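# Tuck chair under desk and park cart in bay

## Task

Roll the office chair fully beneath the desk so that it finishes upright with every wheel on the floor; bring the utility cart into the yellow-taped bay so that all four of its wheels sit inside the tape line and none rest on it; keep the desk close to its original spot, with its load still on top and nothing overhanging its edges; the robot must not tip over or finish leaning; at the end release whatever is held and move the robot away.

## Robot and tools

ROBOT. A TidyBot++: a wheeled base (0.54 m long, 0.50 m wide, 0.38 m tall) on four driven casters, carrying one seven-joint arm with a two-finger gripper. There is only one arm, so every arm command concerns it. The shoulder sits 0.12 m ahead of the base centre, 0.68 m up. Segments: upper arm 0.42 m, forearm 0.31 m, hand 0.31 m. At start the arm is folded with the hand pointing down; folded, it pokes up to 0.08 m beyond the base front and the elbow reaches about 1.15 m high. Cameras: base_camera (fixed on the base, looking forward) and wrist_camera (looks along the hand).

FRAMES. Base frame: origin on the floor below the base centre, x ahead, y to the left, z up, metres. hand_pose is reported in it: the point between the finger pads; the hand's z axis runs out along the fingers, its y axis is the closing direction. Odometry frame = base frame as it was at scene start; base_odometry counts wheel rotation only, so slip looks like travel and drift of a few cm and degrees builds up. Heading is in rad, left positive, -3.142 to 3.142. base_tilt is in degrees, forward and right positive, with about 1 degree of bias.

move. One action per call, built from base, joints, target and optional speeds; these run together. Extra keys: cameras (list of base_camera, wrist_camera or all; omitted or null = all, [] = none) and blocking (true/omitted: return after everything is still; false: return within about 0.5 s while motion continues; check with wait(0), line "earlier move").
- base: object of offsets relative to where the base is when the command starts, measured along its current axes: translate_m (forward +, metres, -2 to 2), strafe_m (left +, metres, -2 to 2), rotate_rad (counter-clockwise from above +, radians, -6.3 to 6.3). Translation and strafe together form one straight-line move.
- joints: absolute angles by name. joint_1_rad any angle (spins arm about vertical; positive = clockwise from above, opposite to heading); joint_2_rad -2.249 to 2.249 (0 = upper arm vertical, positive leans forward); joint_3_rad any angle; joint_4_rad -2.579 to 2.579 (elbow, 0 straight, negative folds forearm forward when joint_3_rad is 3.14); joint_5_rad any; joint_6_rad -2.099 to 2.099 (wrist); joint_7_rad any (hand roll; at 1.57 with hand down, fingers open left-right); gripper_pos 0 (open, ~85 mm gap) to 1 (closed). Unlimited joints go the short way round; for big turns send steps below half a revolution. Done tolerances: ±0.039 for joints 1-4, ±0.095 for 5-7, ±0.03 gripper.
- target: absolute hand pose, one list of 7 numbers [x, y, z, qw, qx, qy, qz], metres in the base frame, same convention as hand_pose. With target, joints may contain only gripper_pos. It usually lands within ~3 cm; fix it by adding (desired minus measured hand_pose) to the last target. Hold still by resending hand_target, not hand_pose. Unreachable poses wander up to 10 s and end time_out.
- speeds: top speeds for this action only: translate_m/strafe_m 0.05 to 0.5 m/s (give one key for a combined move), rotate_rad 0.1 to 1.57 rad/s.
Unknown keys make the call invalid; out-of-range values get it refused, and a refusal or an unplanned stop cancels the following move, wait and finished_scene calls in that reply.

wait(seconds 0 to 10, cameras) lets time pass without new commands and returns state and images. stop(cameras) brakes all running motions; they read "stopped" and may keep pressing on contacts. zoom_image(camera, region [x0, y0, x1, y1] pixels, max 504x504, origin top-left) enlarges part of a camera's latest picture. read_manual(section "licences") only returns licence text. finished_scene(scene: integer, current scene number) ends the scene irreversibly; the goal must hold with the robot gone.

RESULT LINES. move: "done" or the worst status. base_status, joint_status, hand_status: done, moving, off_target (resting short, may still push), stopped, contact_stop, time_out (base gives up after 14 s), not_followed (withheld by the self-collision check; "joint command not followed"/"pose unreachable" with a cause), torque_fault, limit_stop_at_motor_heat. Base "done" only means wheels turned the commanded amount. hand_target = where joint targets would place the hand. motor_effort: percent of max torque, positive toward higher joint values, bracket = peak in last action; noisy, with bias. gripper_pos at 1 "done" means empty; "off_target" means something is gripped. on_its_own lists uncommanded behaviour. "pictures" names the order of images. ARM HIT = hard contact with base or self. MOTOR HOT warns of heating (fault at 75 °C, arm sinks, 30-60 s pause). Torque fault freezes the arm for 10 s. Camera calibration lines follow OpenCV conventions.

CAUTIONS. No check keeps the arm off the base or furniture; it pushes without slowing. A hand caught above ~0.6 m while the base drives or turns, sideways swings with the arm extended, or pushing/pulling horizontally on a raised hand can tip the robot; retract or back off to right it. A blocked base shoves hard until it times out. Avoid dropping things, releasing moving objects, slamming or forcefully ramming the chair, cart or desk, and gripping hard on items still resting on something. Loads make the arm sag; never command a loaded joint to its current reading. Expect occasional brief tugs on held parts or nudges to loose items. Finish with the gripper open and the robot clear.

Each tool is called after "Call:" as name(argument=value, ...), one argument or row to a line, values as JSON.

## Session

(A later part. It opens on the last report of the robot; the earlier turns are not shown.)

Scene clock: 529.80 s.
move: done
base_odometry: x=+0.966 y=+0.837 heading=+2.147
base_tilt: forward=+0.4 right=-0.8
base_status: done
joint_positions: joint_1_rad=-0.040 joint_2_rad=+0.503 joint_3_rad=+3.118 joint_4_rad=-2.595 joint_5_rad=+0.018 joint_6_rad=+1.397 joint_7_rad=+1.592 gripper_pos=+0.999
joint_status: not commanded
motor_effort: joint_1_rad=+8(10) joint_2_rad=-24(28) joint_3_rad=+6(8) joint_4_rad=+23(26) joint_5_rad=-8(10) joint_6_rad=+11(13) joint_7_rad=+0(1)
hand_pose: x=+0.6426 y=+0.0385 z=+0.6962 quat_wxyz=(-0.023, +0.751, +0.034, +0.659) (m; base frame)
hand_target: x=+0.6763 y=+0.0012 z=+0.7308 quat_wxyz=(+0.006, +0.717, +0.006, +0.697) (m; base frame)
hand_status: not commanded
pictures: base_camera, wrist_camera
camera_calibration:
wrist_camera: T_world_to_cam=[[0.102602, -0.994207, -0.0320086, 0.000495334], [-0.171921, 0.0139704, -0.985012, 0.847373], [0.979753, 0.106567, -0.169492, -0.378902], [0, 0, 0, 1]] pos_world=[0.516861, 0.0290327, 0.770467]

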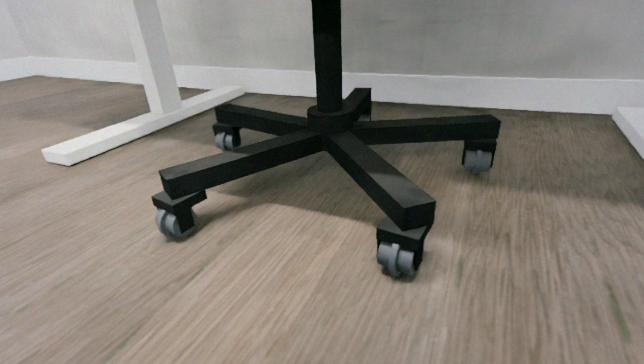

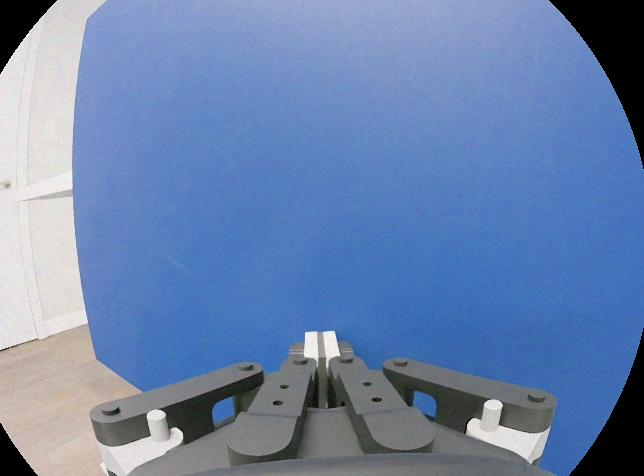

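Call:
move(
  base={"translate_m":-0.25},
  cameras=[],
)

Call:
move(
  base={"strafe_m":-0.2,"rotate_rad":0.25},
  cameras=["wrist_camera"],
)

Call:
move(
  base={"translate_m":0.25},
  speeds={"translate_m":0.06},
)

Scene clock: 534.53 s.
move: done
base_odometry: x=+1.102 y=+0.627 heading=+2.147
base_tilt: forward=+0.4 right=-0.7
base_status: done
joint_positions: joint_1_rad=-0.007 joint_2_rad=+0.507 joint_3_rad=+3.131 joint_4_rad=-2.504 joint_5_rad=+0.012 joint_6_rad=+1.401 joint_7_rad=+1.592 gripper_pos=+0.999
joint_status: not commanded
motor_effort: joint_1_rad=+0(8) joint_2_rad=-26(30) joint_3_rad=-1(6) joint_4_rad=+8(22) joint_5_rad=+1(7) joint_6_rad=+9(13) joint_7_rad=+0(1)
hand_pose: x=+0.6751 y=+0.0138 z=+0.7263 quat_wxyz=(-0.004, +0.720, +0.016, +0.694) (m; base frame)
hand_target: x=+0.6763 y=+0.0012 z=+0.7308 quat_wxyz=(+0.006, +0.717, +0.006, +0.697) (m; base frame)
hand_status: not commanded
pictures: none
No camera images: "cameras" was empty.

Scene clock: 536.07 s.
move: done
base_odometry: x=+1.270 y=+0.736 heading=+2.398
base_tilt: forward=+0.4 right=-0.7
base_status: done
joint_positions: joint_1_rad=-0.003 joint_2_rad=+0.507 joint_3_rad=+3.131 joint_4_rad=-2.504 joint_5_rad=+0.012 joint_6_rad=+1.401 joint_7_rad=+1.592 gripper_pos=+0.999
joint_status: not commanded
motor_effort: joint_1_rad=-1(5) joint_2_rad=-27(28) joint_3_rad=-1(3) joint_4_rad=+7(8) joint_5_rad=+0(2) joint_6_rad=+9(9) joint_7_rad=+0(1)
hand_pose: x=+0.6752 y=+0.0116 z=+0.7263 quat_wxyz=(-0.002, +0.720, +0.015, +0.694) (m; base frame)
hand_target: x=+0.6763 y=+0.0012 z=+0.7308 quat_wxyz=(+0.006, +0.717, +0.006, +0.697) (m; base frame)
hand_status: not commanded
pictures: wrist_camera
camera_calibration:
wrist_camera: T_world_to_cam=[[0.0504396, -0.998468, -0.0227287, -0.0000386212], [-0.0795655, 0.018668, -0.996655, 0.829024], [0.995553, 0.0520793, -0.0785021, -0.479011], [0, 0, 0, 1]] pos_world=[0.542844, 0.00943174, 0.788647]

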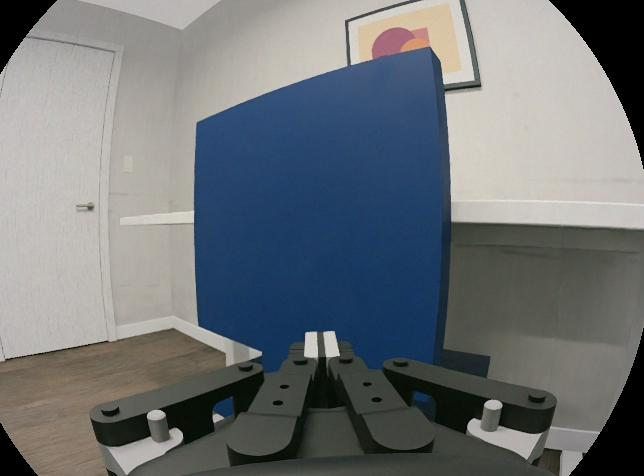

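Scene clock: 540.80 s.
move: done
base_odometry: x=+1.086 y=+0.905 heading=+2.398
base_tilt: forward=+0.4 right=-0.8
base_status: done
joint_positions: joint_1_rad=-0.009 joint_2_rad=+0.506 joint_3_rad=+3.131 joint_4_rad=-2.509 joint_5_rad=+0.013 joint_6_rad=+1.401 joint_7_rad=+1.592 gripper_pos=+0.999
joint_status: not commanded
motor_effort: joint_1_rad=+2(6) joint_2_rad=-28(29) joint_3_rad=+1(4) joint_4_rad=+10(14) joint_5_rad=-3(6) joint_6_rad=+10(11) joint_7_rad=+0(1)
hand_pose: x=+0.6734 y=+0.0153 z=+0.7249 quat_wxyz=(-0.005, +0.722, +0.018, +0.692) (m; base frame)
hand_target: x=+0.6763 y=+0.0012 z=+0.7308 quat_wxyz=(+0.006, +0.717, +0.006, +0.697) (m; base frame)
hand_status: not commanded
pictures: base_camera, wrist_camera
camera_calibration:
wrist_camera: T_world_to_cam=[[0.0574483, -0.99809, -0.0227051, -0.00107195], [-0.0839918, 0.0178302, -0.996307, 0.830193], [0.994809, 0.0591431, -0.0828071, -0.474042], [0, 0, 0, 1]] pos_world=[0.541372, 0.0121639, 0.787848]

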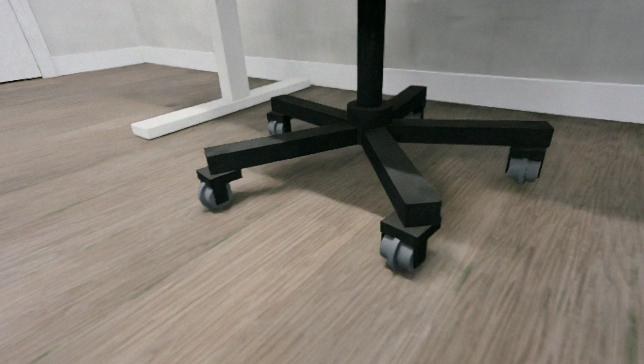

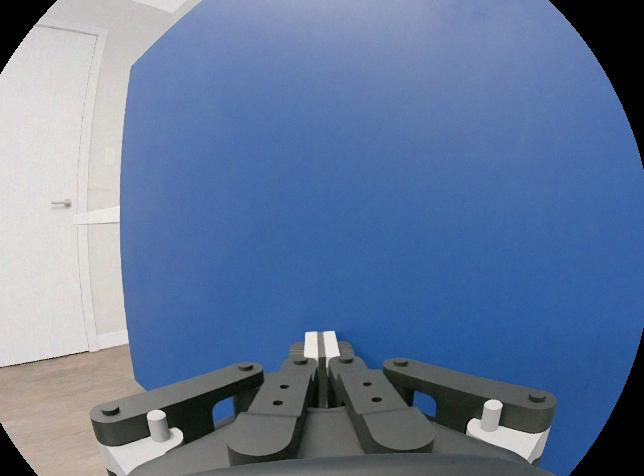

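Some rotation left; push a bit more.

Call:
move(
  base={"translate_m":0.09},
  speeds={"translate_m":0.05},
  cameras=[],
)

Call:
move(
  base={"translate_m":-0.5},
)

Scene clock: 545.13 s.
move: done
base_odometry: x=+1.020 y=+0.966 heading=+2.398
base_tilt: forward=+0.4 right=-0.8
base_status: done
joint_positions: joint_1_rad=-0.083 joint_2_rad=+0.505 joint_3_rad=+3.086 joint_4_rad=-2.573 joint_5_rad=+0.064 joint_6_rad=+1.401 joint_7_rad=+1.592 gripper_pos=+0.999
joint_status: not commanded
motor_effort: joint_1_rad=+15(18) joint_2_rad=-25(28) joint_3_rad=+11(14) joint_4_rad=+20(22) joint_5_rad=-14(17) joint_6_rad=+11(13) joint_7_rad=+0(1)
hand_pose: x=+0.6436 y=+0.0902 z=+0.7045 quat_wxyz=(-0.067, +0.739, +0.073, +0.666) (m; base frame)
hand_target: x=+0.6763 y=+0.0012 z=+0.7308 quat_wxyz=(+0.006, +0.717, +0.006, +0.697) (m; base frame)
hand_status: not commanded
pictures: none
No camera images: "cameras" was empty.

Scene clock: 547.33 s.
move: done
base_odometry: x=+1.388 y=+0.628 heading=+2.398
base_tilt: forward=+0.4 right=-0.8
base_status: done
joint_positions: joint_1_rad=+0.000 joint_2_rad=+0.506 joint_3_rad=+3.133 joint_4_rad=-2.504 joint_5_rad=+0.016 joint_6_rad=+1.401 joint_7_rad=+1.592 gripper_pos=+0.999
joint_status: not commanded
motor_effort: joint_1_rad=-1(15) joint_2_rad=-27(30) joint_3_rad=-1(11) joint_4_rad=+8(19) joint_5_rad=+0(15) joint_6_rad=+9(12) joint_7_rad=+0(1)
hand_pose: x=+0.6750 y=+0.0106 z=+0.7261 quat_wxyz=(-0.002, +0.720, +0.015, +0.693) (m; base frame)
hand_target: x=+0.6763 y=+0.0012 z=+0.7308 quat_wxyz=(+0.006, +0.717, +0.006, +0.697) (m; base frame)
hand_status: not commanded
pictures: base_camera, wrist_camera
camera_calibration:
wrist_camera: T_world_to_cam=[[0.0504182, -0.998501, -0.0213007, -0.00205225], [-0.0801664, 0.0172129, -0.996633, 0.829246], [0.995506, 0.0519561, -0.0791784, -0.478339], [0, 0, 0, 1]] pos_world=[0.54277, 0.00852972, 0.788536]

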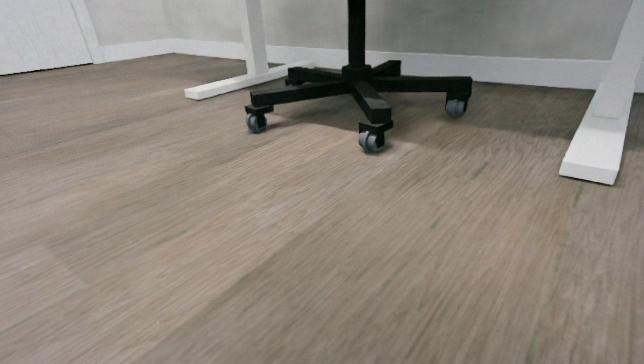

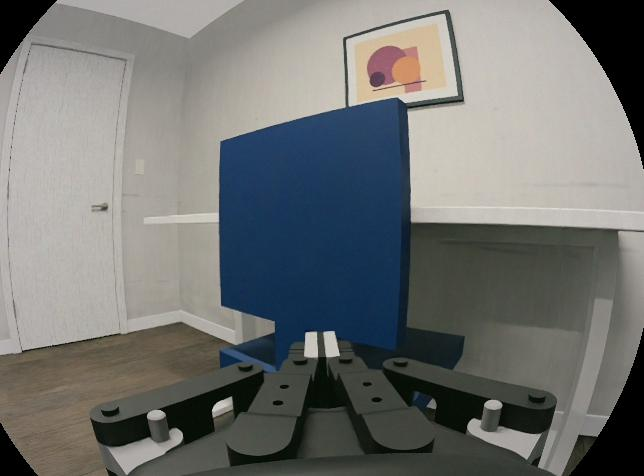

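Close to square, against the desk.

Call:
finished_scene(
  scene=2,
)

The scene is finished: the task was done.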